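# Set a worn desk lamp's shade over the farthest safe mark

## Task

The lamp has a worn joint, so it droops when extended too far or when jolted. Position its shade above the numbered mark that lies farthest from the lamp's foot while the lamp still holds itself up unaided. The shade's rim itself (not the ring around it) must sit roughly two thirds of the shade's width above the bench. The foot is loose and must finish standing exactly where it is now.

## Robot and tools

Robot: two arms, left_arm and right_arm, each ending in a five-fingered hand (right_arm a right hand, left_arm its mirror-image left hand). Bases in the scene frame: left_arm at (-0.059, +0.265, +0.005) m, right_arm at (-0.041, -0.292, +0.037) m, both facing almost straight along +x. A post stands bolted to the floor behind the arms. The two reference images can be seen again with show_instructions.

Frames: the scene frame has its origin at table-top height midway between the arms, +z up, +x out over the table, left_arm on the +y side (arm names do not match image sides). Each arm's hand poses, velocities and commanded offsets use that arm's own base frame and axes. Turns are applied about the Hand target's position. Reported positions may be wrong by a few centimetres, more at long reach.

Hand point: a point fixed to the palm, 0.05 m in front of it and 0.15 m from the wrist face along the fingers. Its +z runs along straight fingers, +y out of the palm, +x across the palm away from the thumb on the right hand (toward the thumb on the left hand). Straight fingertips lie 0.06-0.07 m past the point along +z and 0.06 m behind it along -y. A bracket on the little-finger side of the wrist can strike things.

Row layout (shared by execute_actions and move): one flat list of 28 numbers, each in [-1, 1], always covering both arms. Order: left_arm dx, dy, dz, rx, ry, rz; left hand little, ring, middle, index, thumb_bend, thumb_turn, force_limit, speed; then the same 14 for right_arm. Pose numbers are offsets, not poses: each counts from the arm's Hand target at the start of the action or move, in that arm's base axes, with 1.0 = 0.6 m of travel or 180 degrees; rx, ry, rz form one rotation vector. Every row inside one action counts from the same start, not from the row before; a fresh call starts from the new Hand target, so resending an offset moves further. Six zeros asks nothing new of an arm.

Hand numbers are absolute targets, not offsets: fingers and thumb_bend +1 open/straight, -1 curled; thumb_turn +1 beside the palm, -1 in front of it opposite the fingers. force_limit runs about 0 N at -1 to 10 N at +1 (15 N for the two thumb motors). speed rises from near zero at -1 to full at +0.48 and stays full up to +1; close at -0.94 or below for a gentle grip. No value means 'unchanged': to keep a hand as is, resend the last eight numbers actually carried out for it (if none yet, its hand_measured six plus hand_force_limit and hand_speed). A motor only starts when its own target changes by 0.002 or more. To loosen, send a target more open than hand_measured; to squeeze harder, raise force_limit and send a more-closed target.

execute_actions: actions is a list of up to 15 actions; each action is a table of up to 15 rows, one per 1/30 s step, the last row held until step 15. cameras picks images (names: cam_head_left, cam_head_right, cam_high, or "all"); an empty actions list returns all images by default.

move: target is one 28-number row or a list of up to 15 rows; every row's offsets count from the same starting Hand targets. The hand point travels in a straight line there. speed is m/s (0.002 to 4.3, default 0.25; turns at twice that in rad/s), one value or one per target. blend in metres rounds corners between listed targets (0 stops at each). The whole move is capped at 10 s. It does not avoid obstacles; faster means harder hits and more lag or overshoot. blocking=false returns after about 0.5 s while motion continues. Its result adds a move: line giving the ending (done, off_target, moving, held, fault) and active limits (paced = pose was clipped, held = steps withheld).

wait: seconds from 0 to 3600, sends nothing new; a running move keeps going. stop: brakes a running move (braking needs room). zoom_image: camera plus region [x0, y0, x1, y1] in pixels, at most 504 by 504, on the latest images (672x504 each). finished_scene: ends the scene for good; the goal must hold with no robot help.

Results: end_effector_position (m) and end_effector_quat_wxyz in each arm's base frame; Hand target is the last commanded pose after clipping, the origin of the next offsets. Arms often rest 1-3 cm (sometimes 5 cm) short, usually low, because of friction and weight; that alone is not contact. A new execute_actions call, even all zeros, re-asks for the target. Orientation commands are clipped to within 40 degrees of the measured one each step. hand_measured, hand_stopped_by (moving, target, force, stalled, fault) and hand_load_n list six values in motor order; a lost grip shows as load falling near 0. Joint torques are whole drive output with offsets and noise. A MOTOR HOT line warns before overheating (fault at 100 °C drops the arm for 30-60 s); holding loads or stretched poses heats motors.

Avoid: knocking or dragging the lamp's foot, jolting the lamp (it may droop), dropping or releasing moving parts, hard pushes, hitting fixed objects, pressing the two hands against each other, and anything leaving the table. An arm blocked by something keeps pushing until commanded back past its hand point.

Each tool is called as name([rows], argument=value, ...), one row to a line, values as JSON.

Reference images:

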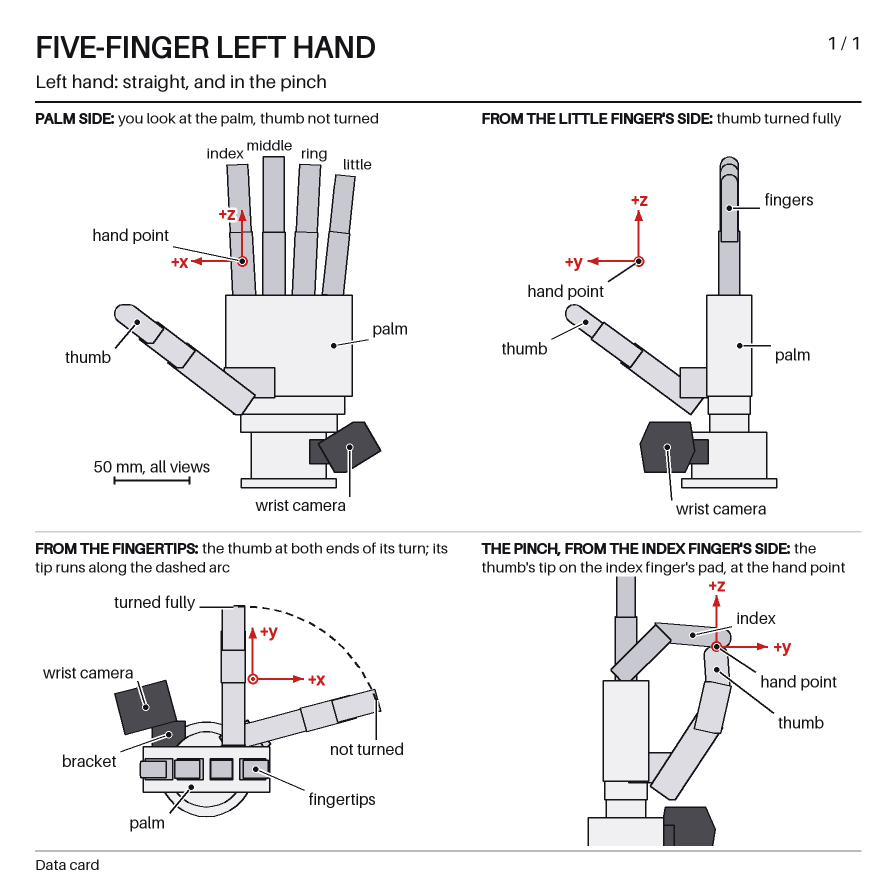

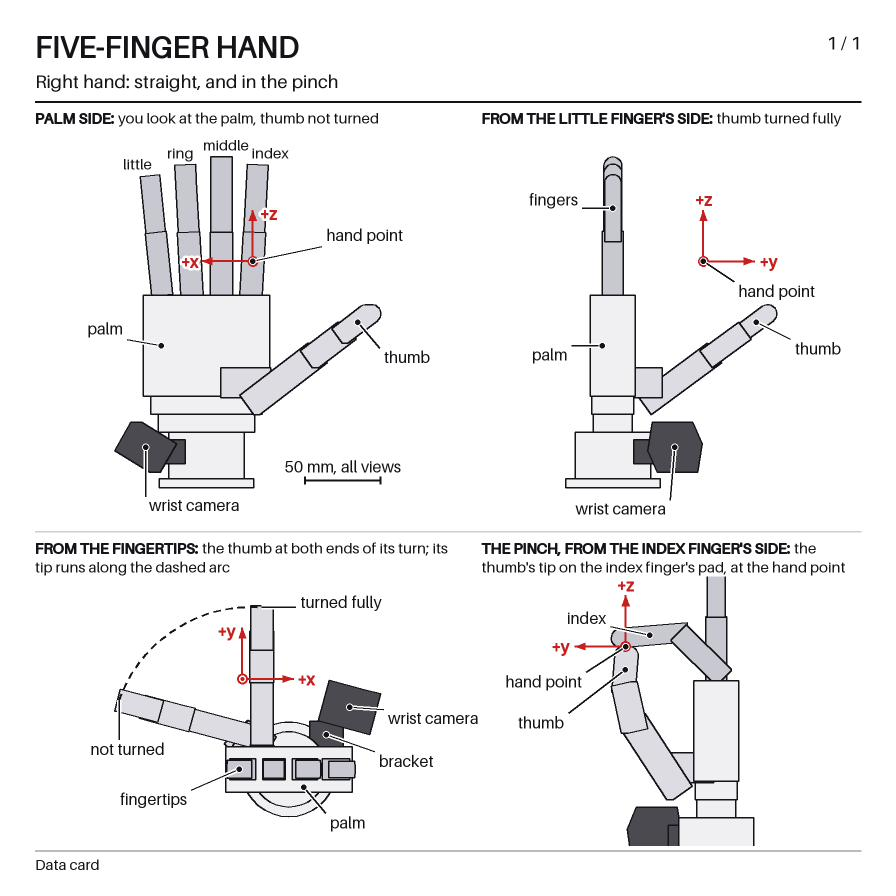

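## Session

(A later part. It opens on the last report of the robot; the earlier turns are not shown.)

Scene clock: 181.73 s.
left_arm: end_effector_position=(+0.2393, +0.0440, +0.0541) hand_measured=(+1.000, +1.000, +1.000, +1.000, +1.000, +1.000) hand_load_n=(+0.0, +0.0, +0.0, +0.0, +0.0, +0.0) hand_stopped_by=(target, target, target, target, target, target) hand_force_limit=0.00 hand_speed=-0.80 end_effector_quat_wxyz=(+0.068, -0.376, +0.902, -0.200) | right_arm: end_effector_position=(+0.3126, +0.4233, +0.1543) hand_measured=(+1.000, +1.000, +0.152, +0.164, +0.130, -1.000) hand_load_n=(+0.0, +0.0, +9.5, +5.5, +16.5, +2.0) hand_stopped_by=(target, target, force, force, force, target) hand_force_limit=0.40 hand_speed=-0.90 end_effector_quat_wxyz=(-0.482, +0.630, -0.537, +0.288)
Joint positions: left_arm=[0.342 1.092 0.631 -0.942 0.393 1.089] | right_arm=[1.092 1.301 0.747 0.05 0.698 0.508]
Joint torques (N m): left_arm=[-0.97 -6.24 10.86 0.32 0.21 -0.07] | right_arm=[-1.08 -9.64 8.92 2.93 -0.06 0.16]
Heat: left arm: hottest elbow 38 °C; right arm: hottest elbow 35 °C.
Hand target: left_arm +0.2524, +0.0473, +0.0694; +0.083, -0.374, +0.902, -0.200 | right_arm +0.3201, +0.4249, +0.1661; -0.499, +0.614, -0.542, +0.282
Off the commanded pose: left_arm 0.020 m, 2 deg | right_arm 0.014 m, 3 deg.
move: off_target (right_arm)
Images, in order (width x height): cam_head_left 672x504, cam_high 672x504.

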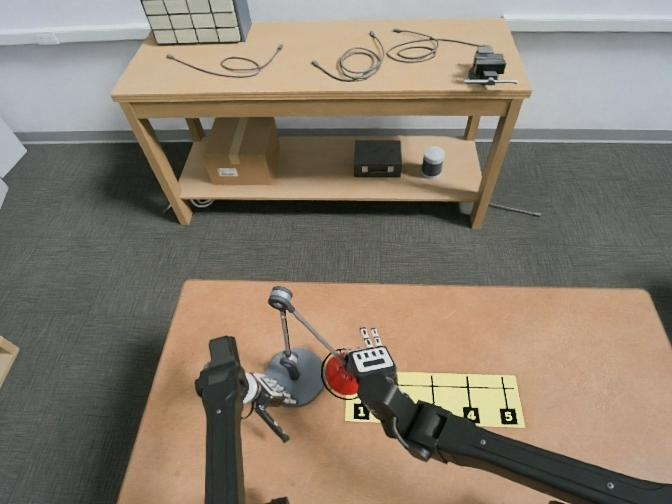

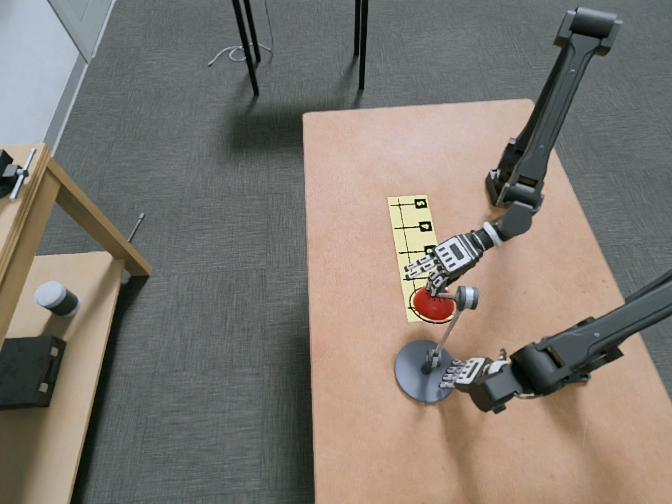

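zoom_image(camera="cam_head_left", region=[260, 340, 330, 410])

zoom_image(camera="cam_high", region=[395, 330, 475, 410])

Scaled by 7.200 from the camera's image (finer frame: 960x720).

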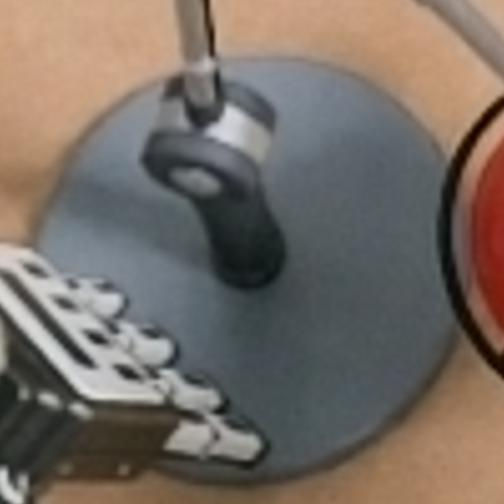

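Scaled by 6.300 from the camera's image (finer frame: 960x720).

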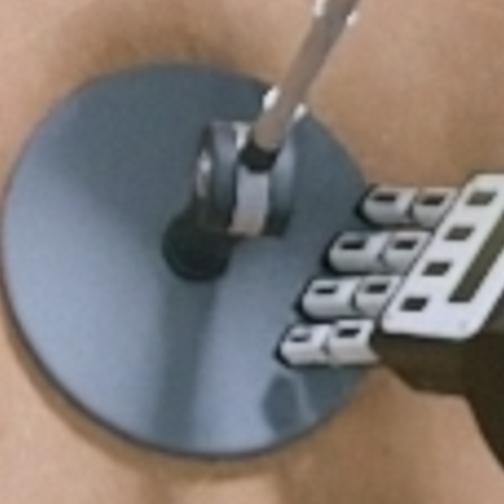

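move([
  [0,0,0.12,0,0,0,1,1,1,1,1,1,0,-0.8,0,0,0,0,0,0,1,1,-0.1,-0.1,-0.15,-1,0.4,-0.9],
  [-0.10,0.08,0.25,0,0,0,1,1,1,1,1,1,0,-0.8,0,0,0,0,0,0,1,1,-0.1,-0.1,-0.15,-1,0.4,-0.9],
], speed=0.2, blend=0.03)

Scene clock: 189.13 s.
left_arm: end_effector_position=(+0.1875, +0.0904, +0.2065) hand_measured=(+1.000, +1.000, +1.000, +1.000, +1.000, +1.000) hand_load_n=(+0.0, +0.0, +0.0, +0.0, +0.0, +0.0) hand_stopped_by=(target, target, target, target, target, target) hand_force_limit=0.00 hand_speed=-0.80 end_effector_quat_wxyz=(+0.071, -0.380, +0.900, -0.202) | right_arm: end_effector_position=(+0.3126, +0.4233, +0.1543) hand_measured=(+1.000, +1.000, +0.152, +0.164, +0.130, -1.000) hand_load_n=(+0.0, -0.5, +9.5, +5.5, +16.5, +2.0) hand_stopped_by=(target, target, force, force, force, target) hand_force_limit=0.40 hand_speed=-0.90 end_effector_quat_wxyz=(-0.482, +0.630, -0.537, +0.288)
Joint positions: left_arm=[0.609 0.93 0.946 -1.528 0.428 1.368] | right_arm=[1.092 1.301 0.747 0.05 0.698 0.508]
Joint torques (N m): left_arm=[-0.56 -3.6 11.32 0.2 0.42 0.15] | right_arm=[-2.26 -8.47 9.39 2.97 -0.02 0.06]
Heat: left arm: hottest elbow 39 °C; right arm: hottest elbow 35 °C.
Hand target: left_arm +0.1925, +0.0953, +0.2195; +0.083, -0.374, +0.902, -0.200 | right_arm +0.3201, +0.4249, +0.1661; -0.499, +0.614, -0.542, +0.282
Off the commanded pose: left_arm 0.015 m, 2 deg | right_arm 0.014 m, 3 deg.
move: off_target (left_arm)

move(target=[-0.05,0.08,0.08,-0.2512,0.0771,0.6802,-1,-1,1,1,1,-1,0,-0.5,0,0,0,0,0,0,1,1,-0.1,-0.1,-0.15,-1,0.4,-0.9], speed=0.4, cameras=["all"])

Scene clock: 193.23 s.
left_arm: end_effector_position=(+0.1638, +0.1482, +0.2701) hand_measured=(-1.000, -1.000, +1.000, +1.000, +1.000, -1.000) hand_load_n=(+0.0, +0.0, +0.0, +0.0, +0.0, +0.0) hand_stopped_by=(target, target, target, target, target, target) hand_force_limit=0.00 hand_speed=-0.50 end_effector_quat_wxyz=(-0.009, +0.965, -0.009, +0.261) | right_arm: end_effector_position=(+0.3126, +0.4233, +0.1543) hand_measured=(+1.000, +1.000, +0.152, +0.164, +0.130, -1.000) hand_load_n=(+0.0, +0.0, +9.5, +5.5, +16.5, +2.0) hand_stopped_by=(target, target, force, force, force, target) hand_force_limit=0.40 hand_speed=-0.90 end_effector_quat_wxyz=(-0.482, +0.630, -0.537, +0.288)
Joint positions: left_arm=[1.382 0.845 0.945 -1.547 0.516 -0.203] | right_arm=[1.092 1.301 0.747 0.05 0.698 0.508]
Joint torques (N m): left_arm=[-0.67 -3.78 7.95 0.32 0.31 -0.17] | right_arm=[-1.61 -9.11 9.05 2.95 -0.04 0.07]
Heat: left arm: hottest elbow 39 °C; right arm: hottest elbow 35 °C.
Hand target: left_arm +0.1624, +0.1432, +0.2674; +0.000, +0.966, +0.000, +0.259 | right_arm +0.3201, +0.4249, +0.1661; -0.499, +0.614, -0.542, +0.282
Off the commanded pose: left_arm 0.006 m, 1 deg | right_arm 0.014 m, 3 deg.
move: done

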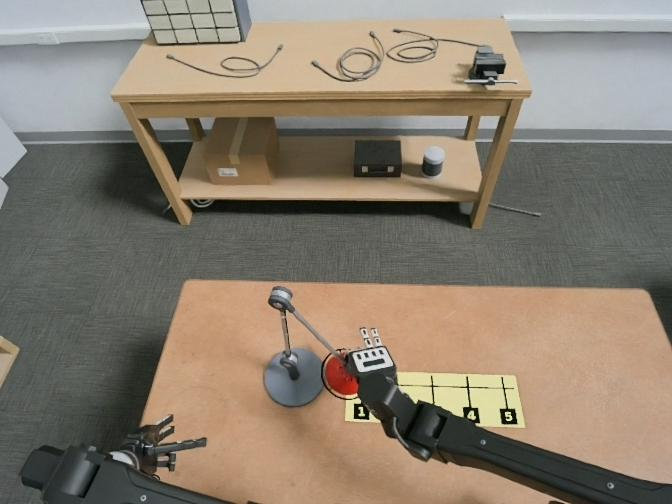

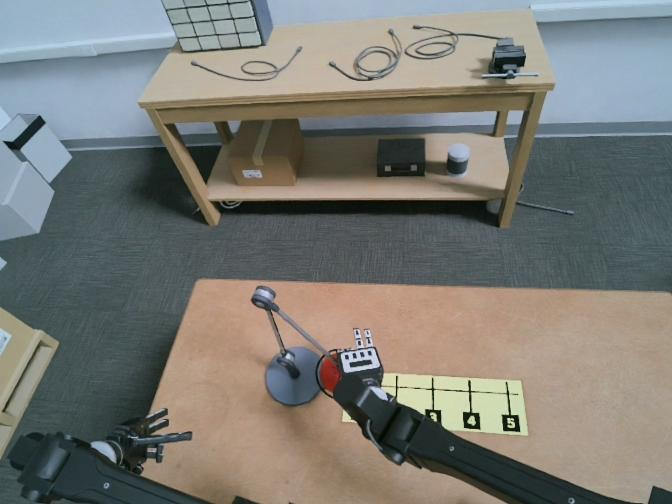

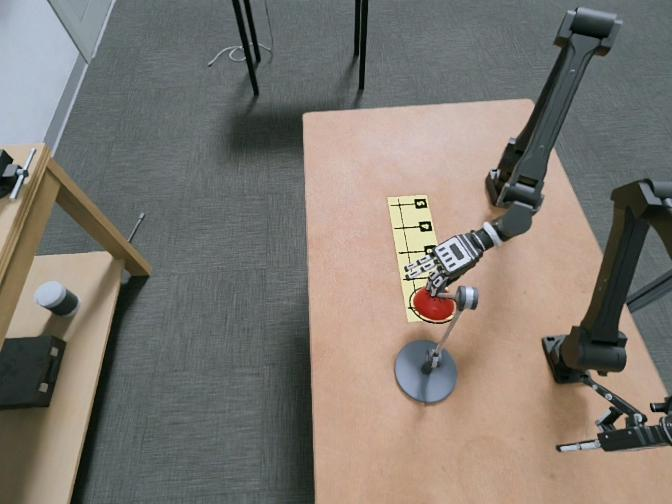

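zoom_image(camera="cam_head_left", region=[250, 330, 350, 420])

zoom_image(camera="cam_high", region=[385, 270, 495, 410])

Scaled by 5.040 from the camera's image (finer frame: 960x720).

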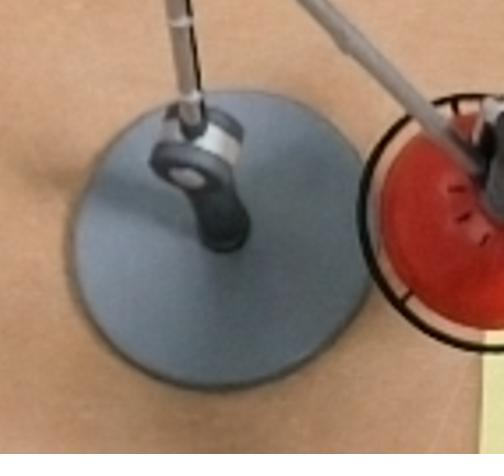

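Scaled by 3.600 from the camera's image (finer frame: 960x720).

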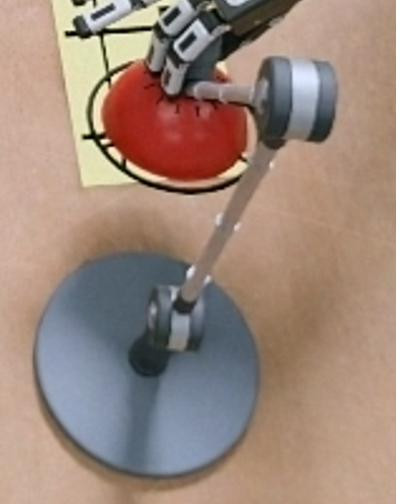

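move(target=[0.2117,-0.1978,-0.22,0,0,0,-1,-1,0.45,0.45,1,-1,0,-0.5,0,0,0,0,0,0,1,1,-0.1,-0.1,-0.15,-1,0.4,-0.9], speed=0.2, cameras=["all"])

Scene clock: 196.77 s.
left_arm: end_effector_position=(+0.2876, +0.0249, +0.1396) hand_measured=(-1.000, -1.000, +0.450, +0.450, +1.000, -1.000) hand_load_n=(+0.0, +0.0, +0.0, +0.0, +0.0, +0.0) hand_stopped_by=(target, target, target, target, target, target) hand_force_limit=0.00 hand_speed=-0.50 end_effector_quat_wxyz=(-0.001, +0.966, -0.003, +0.258) | right_arm: end_effector_position=(+0.3126, +0.4233, +0.1543) hand_measured=(+1.000, +1.000, +0.152, +0.164, +0.130, -1.000) hand_load_n=(+0.0, +0.0, +9.5, +5.5, +16.0, +2.0) hand_stopped_by=(target, target, force, force, force, target) hand_force_limit=0.40 hand_speed=-0.90 end_effector_quat_wxyz=(-0.482, +0.630, -0.537, +0.288)
Joint positions: left_arm=[0.481 0.698 0.521 -0.921 0.233 -1.14] | right_arm=[1.092 1.301 0.747 0.05 0.698 0.508]
Joint torques (N m): left_arm=[-1.32 -0.32 8.21 2.26 0.14 -0.09] | right_arm=[-1.49 -9.52 8.85 2.84 -0.05 0.08]
Heat: left arm: hottest elbow 38 °C; right arm: hottest elbow 35 °C.
Hand target: left_arm +0.2894, +0.0246, +0.1353; +0.000, +0.966, +0.000, +0.258 | right_arm +0.3201, +0.4249, +0.1661; -0.499, +0.614, -0.542, +0.282
Off the commanded pose: left_arm 0.005 m, 0 deg | right_arm 0.014 m, 3 deg.
move: done

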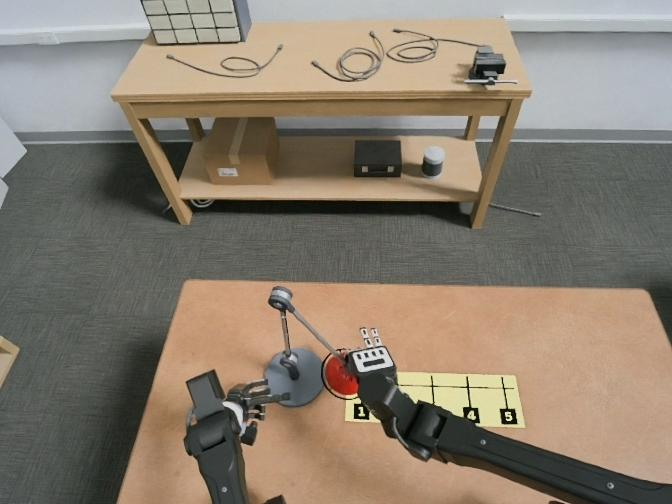

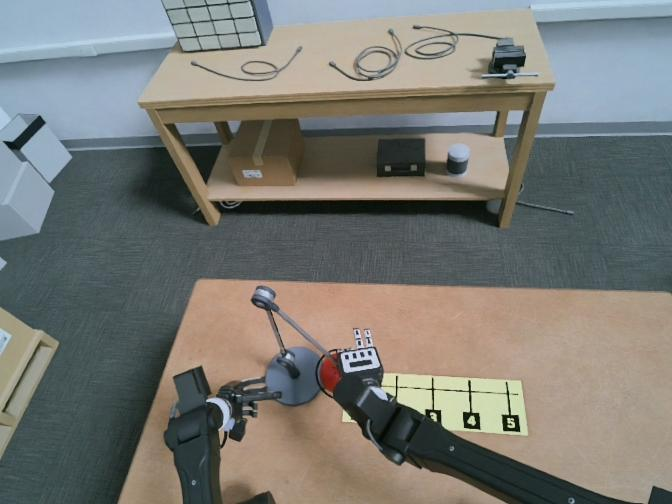

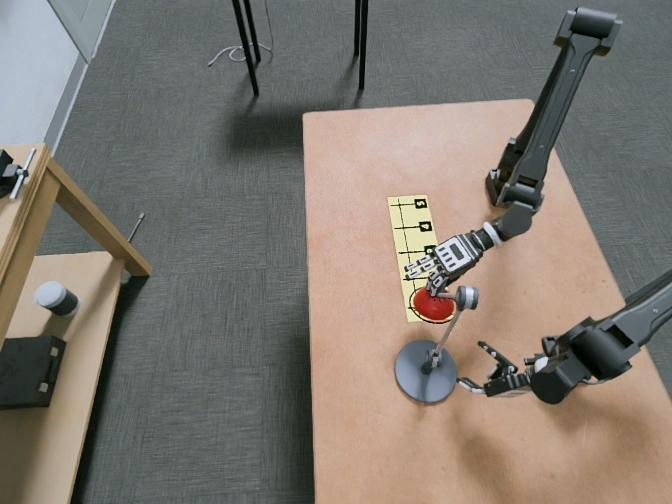

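zoom_image(camera="cam_head_left", region=[210, 330, 340, 430])

zoom_image(camera="cam_high", region=[390, 320, 560, 420])

Scaled by 3.877 from the camera's image (finer frame: 960x720).

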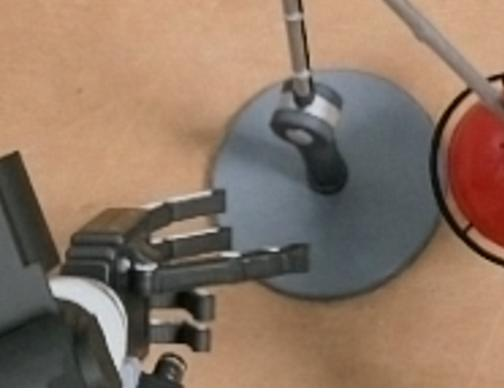

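Scaled by 2.965 from the camera's image (finer frame: 960x720).

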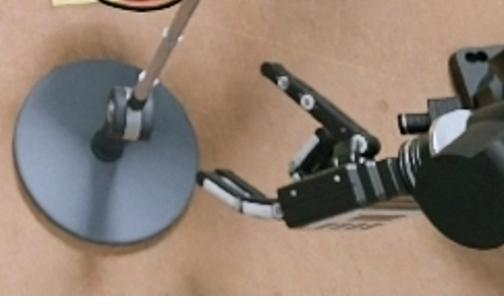

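move(target=[-0.02,0,-0.11,0,0,0,-1,-1,0.45,0.45,1,-1,0,-0.5,0,0,0,0,0,0,1,1,-0.1,-0.1,-0.15,-1,0.4,-0.9], speed=0.12, cameras=["cam_high","cam_head_left"])

zoom_image(camera="cam_head_left", region=[210, 330, 340, 430])

zoom_image(camera="cam_high", region=[390, 320, 560, 420])

Scene clock: 199.90 s.
left_arm: end_effector_position=(+0.2773, +0.0232, +0.0726) hand_measured=(-1.000, -1.000, +0.450, +0.450, +1.000, -1.000) hand_load_n=(+0.0, +0.0, +0.5, +0.0, +0.0, +0.0) hand_stopped_by=(target, target, target, target, target, target) hand_force_limit=0.00 hand_speed=-0.50 end_effector_quat_wxyz=(+0.002, +0.966, +0.004, +0.257) | right_arm: end_effector_position=(+0.3126, +0.4233, +0.1543) hand_measured=(+1.000, +1.000, +0.152, +0.164, +0.130, -1.000) hand_load_n=(+0.0, +0.0, +9.5, +5.5, +16.5, +2.0) hand_stopped_by=(target, target, force, force, force, target) hand_force_limit=0.40 hand_speed=-0.90 end_effector_quat_wxyz=(-0.482, +0.630, -0.537, +0.288)
Joint positions: left_arm=[0.5 0.741 0.353 -0.718 0.242 -1.136] | right_arm=[1.092 1.301 0.747 0.05 0.698 0.508]
Joint torques (N m): left_arm=[-0.67 -0.26 8.23 2.19 0.25 0.1] | right_arm=[-1.38 -10.34 9.01 2.93 -0.05 0.05]
Heat: left arm: hottest elbow 38 °C; right arm: hottest elbow 35 °C.
Hand target: left_arm +0.2774, +0.0246, +0.0694; +0.000, +0.966, +0.000, +0.258 | right_arm +0.3201, +0.4249, +0.1661; -0.499, +0.614, -0.542, +0.282
Off the commanded pose: left_arm 0.004 m, 0 deg | right_arm 0.014 m, 3 deg.
move: done
Images, in order (width x height): cam_head_left 672x504, cam_high 672x504.

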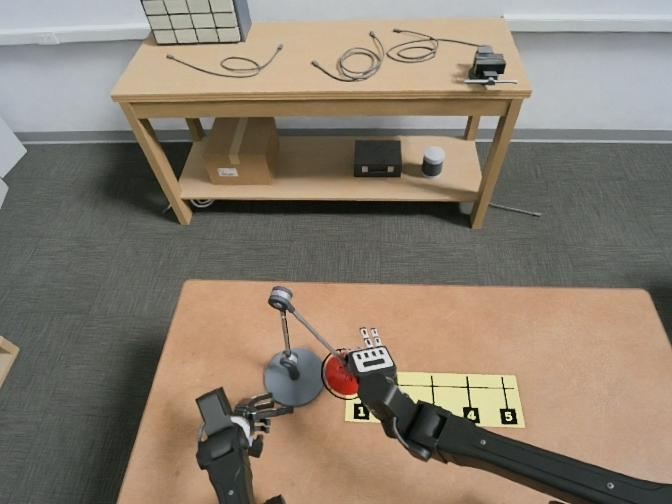

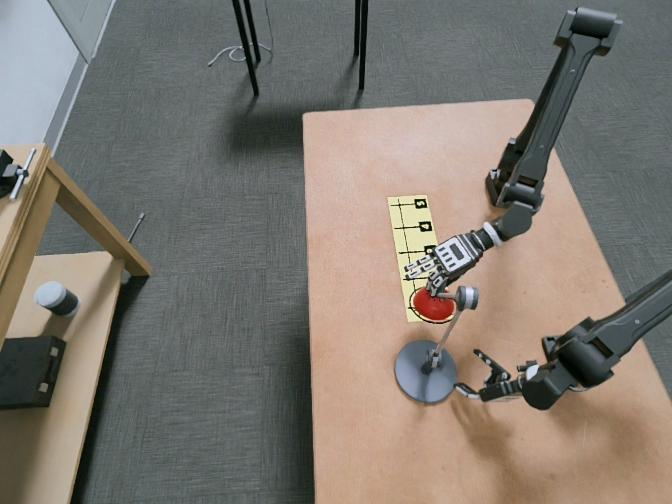

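Scaled by 3.877 from the camera's image (finer frame: 960x720).

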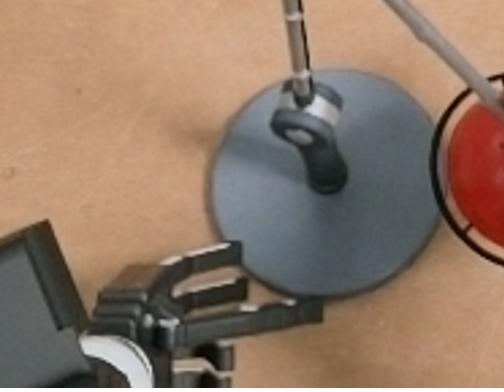

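Scaled by 2.965 from the camera's image (finer frame: 960x720).

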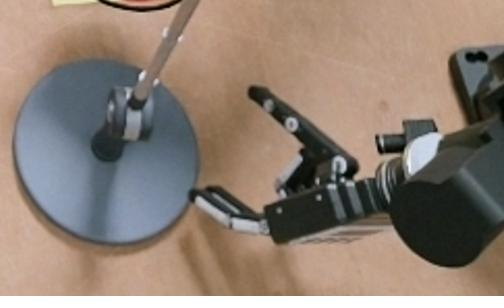

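move(target=[0.075,-0.030,0,0,0,0,-1,-1,0.45,0.45,1,-1,0,-0.5,0,0,0,0,0,0,1,1,-0.1,-0.1,-0.15,-1,0.4,-0.9], speed=0.1, cameras=["cam_high","cam_head_left"])

zoom_image(camera="cam_head_left", region=[210, 330, 340, 430])

zoom_image(camera="cam_high", region=[390, 320, 520, 420])

Scene clock: 202.47 s.
left_arm: end_effector_position=(+0.3144, +0.0040, +0.0657) hand_measured=(-1.000, -1.000, +0.450, +0.450, +1.000, -1.000) hand_load_n=(+0.0, +0.0, -2.0, -0.5, +0.0, +0.0) hand_stopped_by=(target, target, target, target, target, target) hand_force_limit=0.00 hand_speed=-0.50 end_effector_quat_wxyz=(+0.003, +0.967, -0.002, +0.256) | right_arm: end_effector_position=(+0.3126, +0.4233, +0.1543) hand_measured=(+1.000, +1.000, +0.152, +0.164, +0.130, -1.000) hand_load_n=(+0.0, +0.0, +9.5, +5.5, +16.0, +2.0) hand_stopped_by=(target, target, force, force, force, target) hand_force_limit=0.40 hand_speed=-0.90 end_effector_quat_wxyz=(-0.482, +0.630, -0.537, +0.288)
Joint positions: left_arm=[0.332 0.874 0.382 -0.586 0.168 -1.278] | right_arm=[1.092 1.301 0.747 0.05 0.698 0.508]
Joint torques (N m): left_arm=[-1.03 -0.56 9.69 1.8 -0.12 -0.09] | right_arm=[-1.32 -8.88 8.99 3.02 -0.03 0.08]
Heat: left arm: hottest elbow 38 °C; right arm: hottest elbow 35 °C.
Hand target: left_arm +0.3224, +0.0066, +0.0694; +0.000, +0.966, +0.000, +0.259 | right_arm +0.3201, +0.4249, +0.1661; -0.499, +0.614, -0.542, +0.282
Off the commanded pose: left_arm 0.009 m, 0 deg | right_arm 0.014 m, 3 deg.
move: done
Images, in order (width x height): cam_head_left 672x504, cam_high 672x504.

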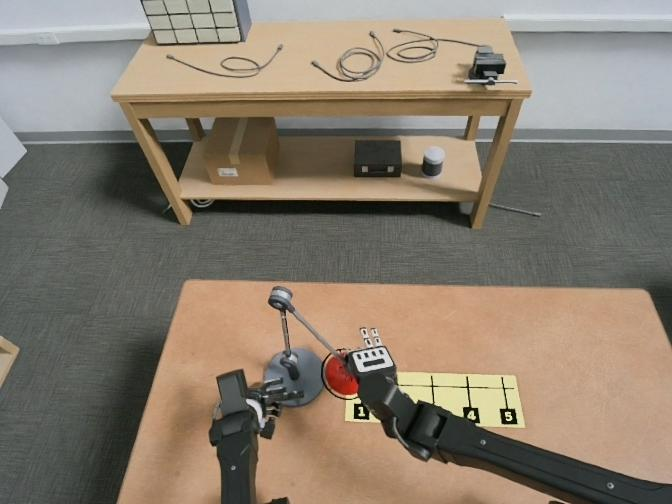

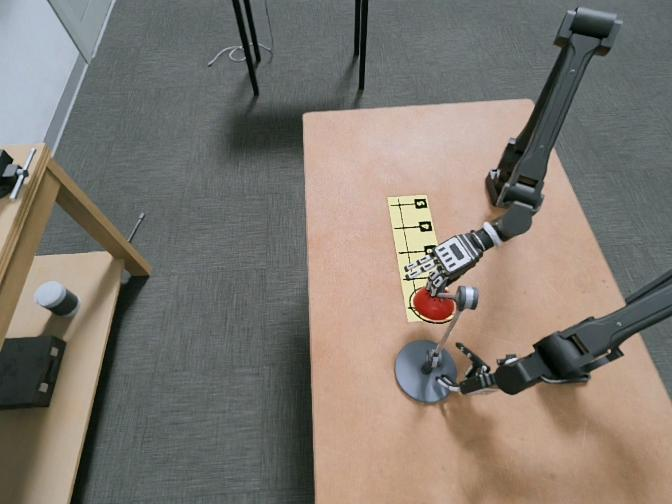

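Scaled by 3.877 from the camera's image (finer frame: 960x720).

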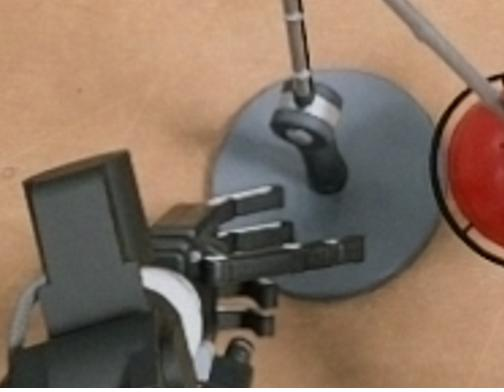

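Scaled by 3.877 from the camera's image (finer frame: 960x720).

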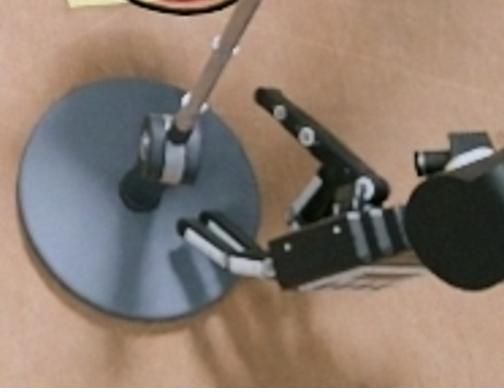

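move([
  [0,0,0.025,0,0,0,-1,-1,0.45,0.45,1,-1,0,-0.5,0,0,0,0,0,0,1,1,-0.1,-0.1,-0.15,-1,0.4,-0.9],
  [0.075,0.004,0.03,0,0,0,-1,-1,0.45,0.45,1,-1,0,-0.5,0,0,0,0,0,0,1,1,-0.1,-0.1,-0.15,-1,0.4,-0.9],
], speed=0.08, cameras=["cam_high","cam_head_left"])

zoom_image(camera="cam_head_left", region=[230, 330, 340, 420])

zoom_image(camera="cam_high", region=[390, 320, 500, 410])

Scene clock: 204.47 s.
left_arm: end_effector_position=(+0.3480, +0.0056, +0.0723) hand_measured=(-1.000, -1.000, +0.450, +0.450, +1.000, -1.000) hand_load_n=(+0.0, +0.0, +0.0, +0.0, +0.0, +0.0) hand_stopped_by=(target, target, target, target, target, target) hand_force_limit=0.00 hand_speed=-0.50 end_effector_quat_wxyz=(+0.004, +0.971, -0.001, +0.239) | right_arm: end_effector_position=(+0.3126, +0.4233, +0.1543) hand_measured=(+1.000, +1.000, +0.152, +0.164, +0.130, -1.000) hand_load_n=(+0.0, +0.0, +9.5, +5.5, +16.5, +2.0) hand_stopped_by=(target, target, force, force, force, target) hand_force_limit=0.40 hand_speed=-0.90 end_effector_quat_wxyz=(-0.482, +0.630, -0.537, +0.288)
Joint positions: left_arm=[0.287 1.006 0.482 -0.582 0.14 -1.316] | right_arm=[1.092 1.301 0.747 0.05 0.698 0.508]
Joint torques (N m): left_arm=[-1.26 -3.08 11.19 2.14 0.07 -0.16] | right_arm=[-2.02 -9.05 9.01 2.99 -0.01 0.11]
Heat: left arm: hottest elbow 38 °C; right arm: hottest elbow 35 °C.
Hand target: left_arm +0.3674, +0.0091, +0.0874; +0.000, +0.966, +0.000, +0.258 | right_arm +0.3201, +0.4249, +0.1661; -0.499, +0.614, -0.542, +0.282
Off the commanded pose: left_arm 0.025 m, 2 deg | right_arm 0.014 m, 3 deg.
move: off_target (left_arm)
Images, in order (width x height): cam_head_left 672x504, cam_high 672x504.

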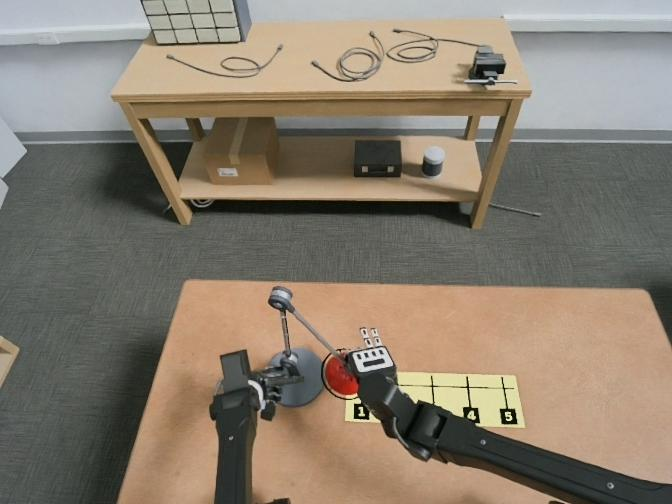

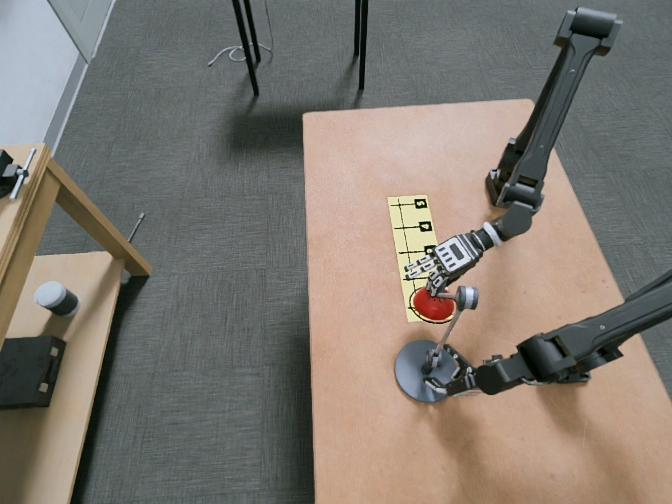

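Scaled by 4.582 from the camera's image (finer frame: 960x720).

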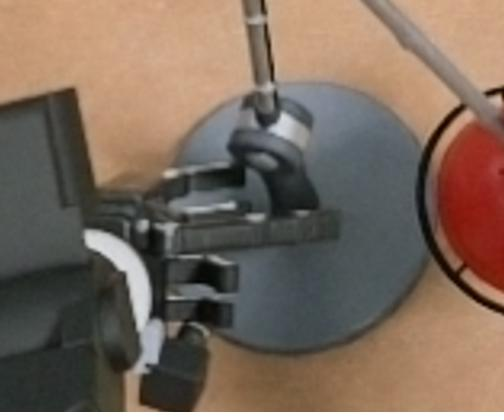

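Scaled by 4.582 from the camera's image (finer frame: 960x720).

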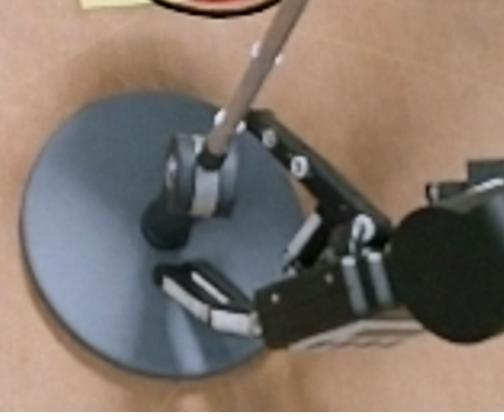

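move(target=[0.022,0,0,0,0,0,-1,-1,0.45,0.45,1,-1,0,-0.5,0,0,0,0,0,0,1,1,-0.1,-0.1,-0.15,-1,0.4,-0.9], speed=0.08, cameras=["cam_high","cam_head_left"])

zoom_image(camera="cam_head_left", region=[250, 330, 340, 400])

zoom_image(camera="cam_high", region=[400, 330, 490, 400])

Scene clock: 205.53 s.
left_arm: end_effector_position=(+0.3608, +0.0059, +0.0725) hand_measured=(-1.000, -1.000, +0.450, +0.450, +1.000, -1.000) hand_load_n=(+0.5, +0.0, +0.0, +0.0, +0.0, +0.0) hand_stopped_by=(target, target, target, target, target, target) hand_force_limit=0.00 hand_speed=-0.50 end_effector_quat_wxyz=(+0.004, +0.971, -0.001, +0.239) | right_arm: end_effector_position=(+0.3126, +0.4233, +0.1543) hand_measured=(+1.000, +1.000, +0.152, +0.164, +0.130, -1.000) hand_load_n=(+0.0, +0.0, +9.5, +5.5, +16.5, +2.0) hand_stopped_by=(target, target, force, force, force, target) hand_force_limit=0.40 hand_speed=-0.90 end_effector_quat_wxyz=(-0.482, +0.630, -0.537, +0.288)
Joint positions: left_arm=[0.273 1.049 0.508 -0.563 0.133 -1.328] | right_arm=[1.092 1.301 0.747 0.05 0.698 0.508]
Joint torques (N m): left_arm=[-1.38 -3.43 10.89 2.17 0.05 -0.09] | right_arm=[-1.08 -9.76 9.24 2.8 -0.05 0.09]
Heat: left arm: hottest elbow 38 °C; right arm: hottest elbow 35 °C.
Hand target: left_arm +0.3807, +0.0091, +0.0875; +0.000, +0.966, +0.000, +0.259 | right_arm +0.3201, +0.4249, +0.1661; -0.499, +0.614, -0.542, +0.282
Off the commanded pose: left_arm 0.025 m, 2 deg | right_arm 0.014 m, 3 deg.
move: off_target (left_arm)
Images, in order (width x height): cam_head_left 672x504, cam_high 672x504.

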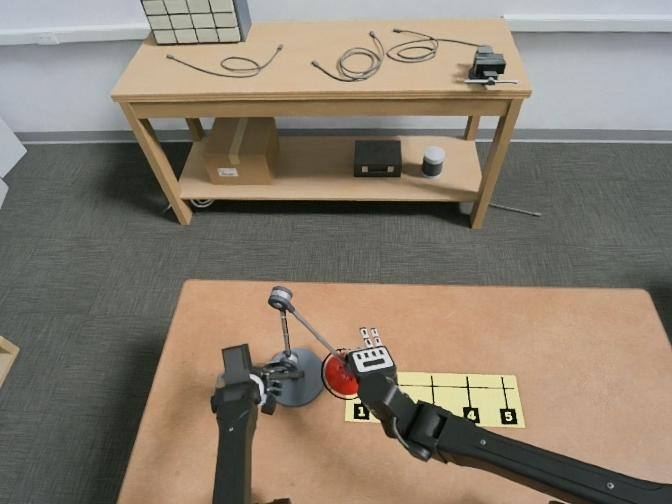

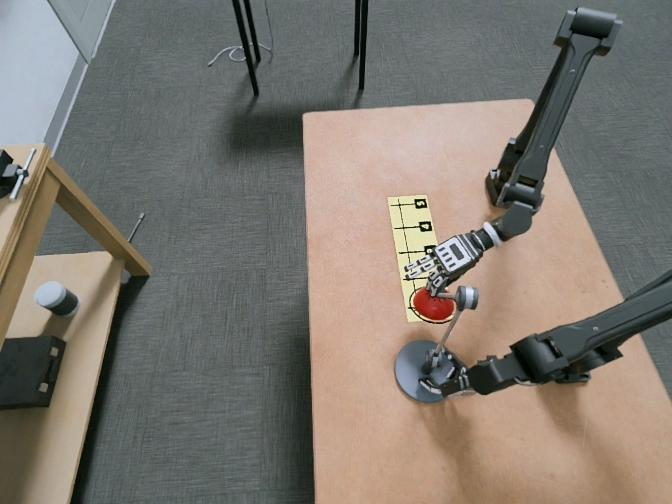

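Scaled by 5.600 from the camera's image (finer frame: 960x720).

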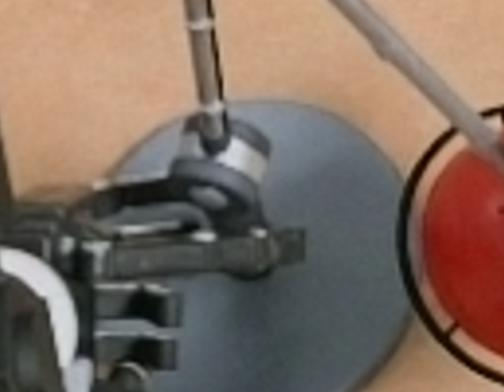

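Scaled by 5.600 from the camera's image (finer frame: 960x720).

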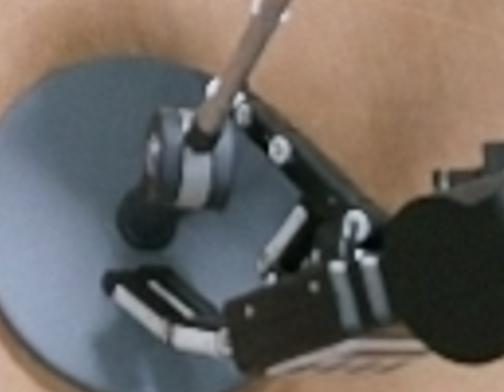

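move([
  [0,-0.012,0,0,0,0,-1,-1,0.35,0.35,0.8,-1,-0.7,-0.8,0,0,0,0,0,0,1,1,-0.1,-0.1,-0.15,-1,0.4,-0.9],
  [0,-0.012,0,0,0,0,-1,-1,-0.1,-0.1,-0.2,-1,-0.7,-0.85,0,0,0,0,0,0,1,1,-0.1,-0.1,-0.15,-1,0.4,-0.9],
], speed=0.05, cameras=["cam_high","cam_head_left"])

zoom_image(camera="cam_head_left", region=[250, 330, 340, 400])

zoom_image(camera="cam_high", region=[400, 330, 490, 400])

Scene clock: 209.10 s.
left_arm: end_effector_position=(+0.3630, +0.0011, +0.0721) hand_measured=(-1.000, -1.000, +0.326, +0.142, +0.380, -1.000) hand_load_n=(+0.0, +0.0, +1.0, +1.0, +2.0, -1.5) hand_stopped_by=(target, target, force, force, force, target) hand_force_limit=-0.70 hand_speed=-0.85 end_effector_quat_wxyz=(+0.000, +0.971, +0.001, +0.239) | right_arm: end_effector_position=(+0.3126, +0.4233, +0.1543) hand_measured=(+1.000, +1.000, +0.152, +0.164, +0.130, -1.000) hand_load_n=(+0.0, +0.0, +9.5, +5.5, +16.5, +2.0) hand_stopped_by=(target, target, force, force, force, target) hand_force_limit=0.40 hand_speed=-0.90 end_effector_quat_wxyz=(-0.482, +0.630, -0.537, +0.288)
Joint positions: left_arm=[0.246 1.049 0.508 -0.559 0.112 -1.355] | right_arm=[1.092 1.301 0.747 0.05 0.698 0.508]
Joint torques (N m): left_arm=[-1.67 -4.84 10.81 2.09 0.3 -0.15] | right_arm=[-1.08 -9.11 9.09 2.77 -0.08 0.04]
Heat: left arm: hottest elbow 38 °C; right arm: hottest elbow 35 °C.
Hand target: left_arm +0.3807, +0.0018, +0.0875; +0.000, +0.966, +0.000, +0.259 | right_arm +0.3201, +0.4249, +0.1661; -0.499, +0.614, -0.542, +0.282
Off the commanded pose: left_arm 0.023 m, 2 deg | right_arm 0.014 m, 3 deg.
move: off_target (left_arm); target 2's new numbers were sent with left_arm's hand 0.024 m and 2 deg from that target
Images, in order (width x height): cam_head_left 672x504, cam_high 672x504.

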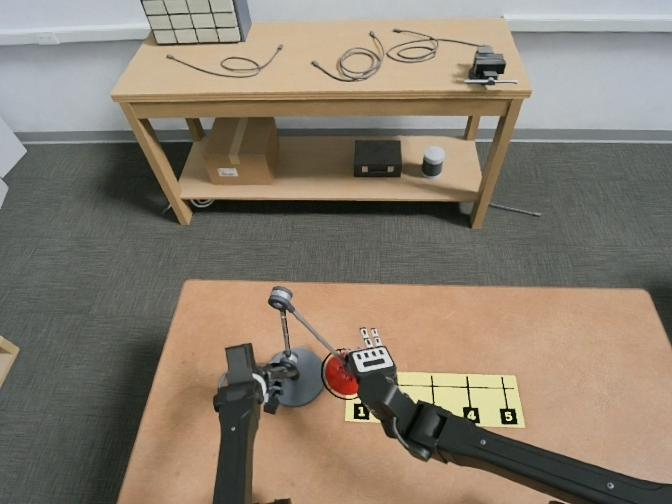

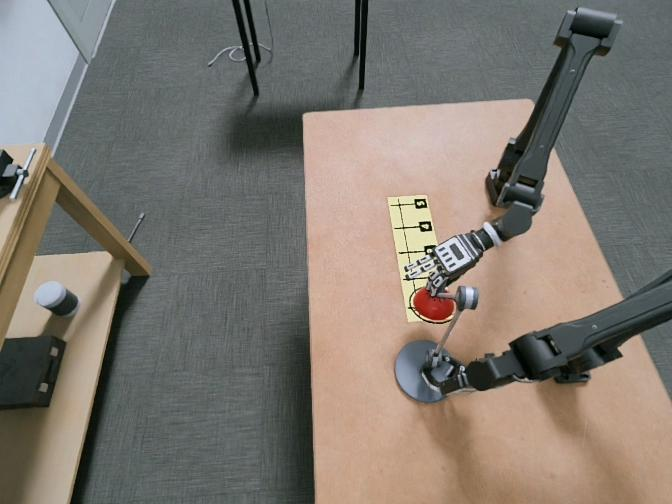

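Scaled by 5.600 from the camera's image (finer frame: 960x720).

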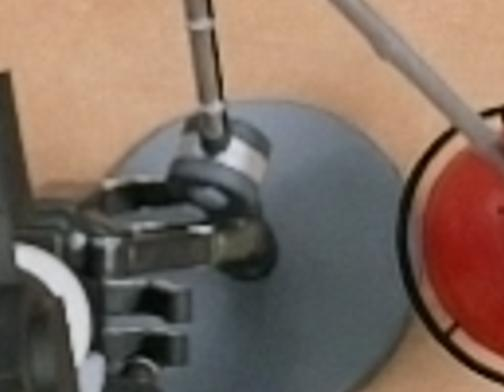

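Scaled by 5.600 from the camera's image (finer frame: 960x720).

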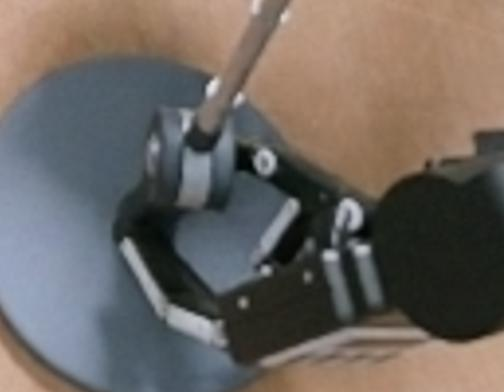

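move([
  [0,0,0,0,0,0,-1,-1,0.45,0.45,1,-1,-0.5,-0.3,0,0,0,0,0,0,1,1,-0.1,-0.1,-0.15,-1,0.4,-0.9],
  [-0.008,0.016,0.018,0,-0.139,0,-1,-1,0.45,0.45,1,-1,-0.5,-0.3,0,0,0,0,0,0,1,1,-0.1,-0.1,-0.15,-1,0.4,-0.9],
], speed=0.15, cameras=["cam_high","cam_head_left"])

zoom_image(camera="cam_head_left", region=[250, 330, 340, 400])

zoom_image(camera="cam_high", region=[400, 330, 490, 400])

Scene clock: 213.27 s.
left_arm: end_effector_position=(+0.3767, +0.0092, +0.1000) hand_measured=(-1.000, -1.000, +0.450, +0.450, +1.000, -1.000) hand_load_n=(+0.0, -0.5, +0.0, +0.0, +0.0, -0.5) hand_stopped_by=(target, target, target, target, target, target) hand_force_limit=-0.50 hand_speed=-0.30 end_effector_quat_wxyz=(-0.001, +0.888, -0.007, +0.459) | right_arm: end_effector_position=(+0.3128, +0.4233, +0.1544) hand_measured=(+1.000, +1.000, +0.152, +0.164, +0.130, -1.000) hand_load_n=(+0.0, +0.0, +10.0, +5.5, +16.0, +2.0) hand_stopped_by=(target, target, force, force, force, target) hand_force_limit=0.40 hand_speed=-0.90 end_effector_quat_wxyz=(-0.482, +0.630, -0.536, +0.288)
Joint positions: left_arm=[0.34 0.973 0.261 0.066 0.28 -1.355] | right_arm=[1.091 1.301 0.747 0.05 0.698 0.508]
Joint torques (N m): left_arm=[-0.21 -2.96 7.36 2.86 0.19 -0.14] | right_arm=[-1.55 -9.05 9.06 2.62 0.01 0.05]
Heat: left arm: hottest elbow 38 °C; right arm: hottest elbow 35 °C.
Hand target: left_arm +0.3759, +0.0115, +0.0982; +0.000, +0.887, +0.000, +0.462 | right_arm +0.3200, +0.4250, +0.1661; -0.499, +0.614, -0.542, +0.282
Off the commanded pose: left_arm 0.003 m, 1 deg | right_arm 0.014 m, 3 deg.
move: done
Images, in order (width x height): cam_head_left 672x504, cam_high 672x504.

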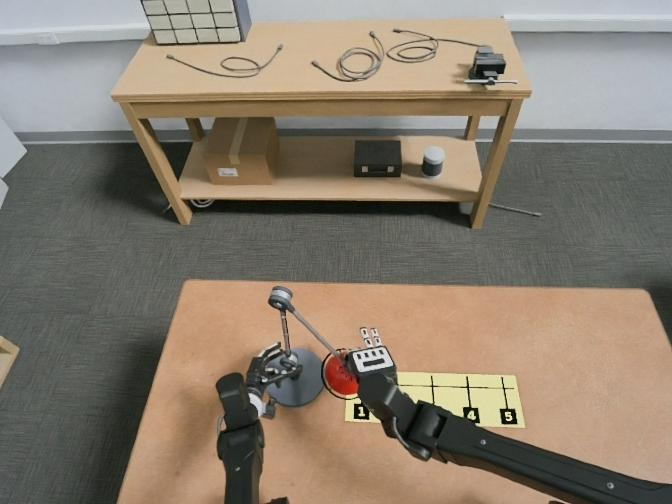

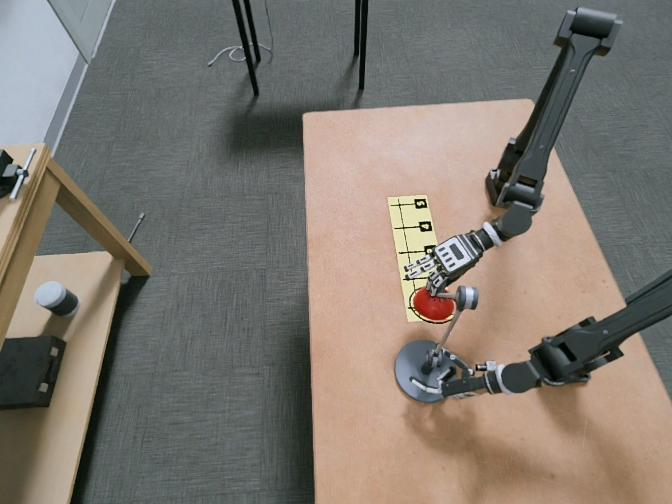

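Scaled by 5.600 from the camera's image (finer frame: 960x720).

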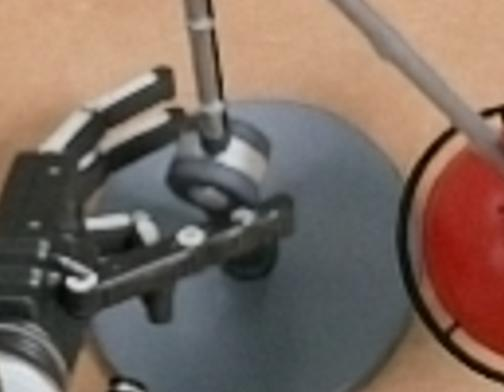

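Scaled by 5.600 from the camera's image (finer frame: 960x720).

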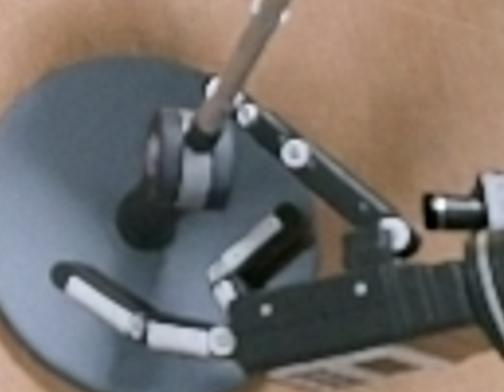

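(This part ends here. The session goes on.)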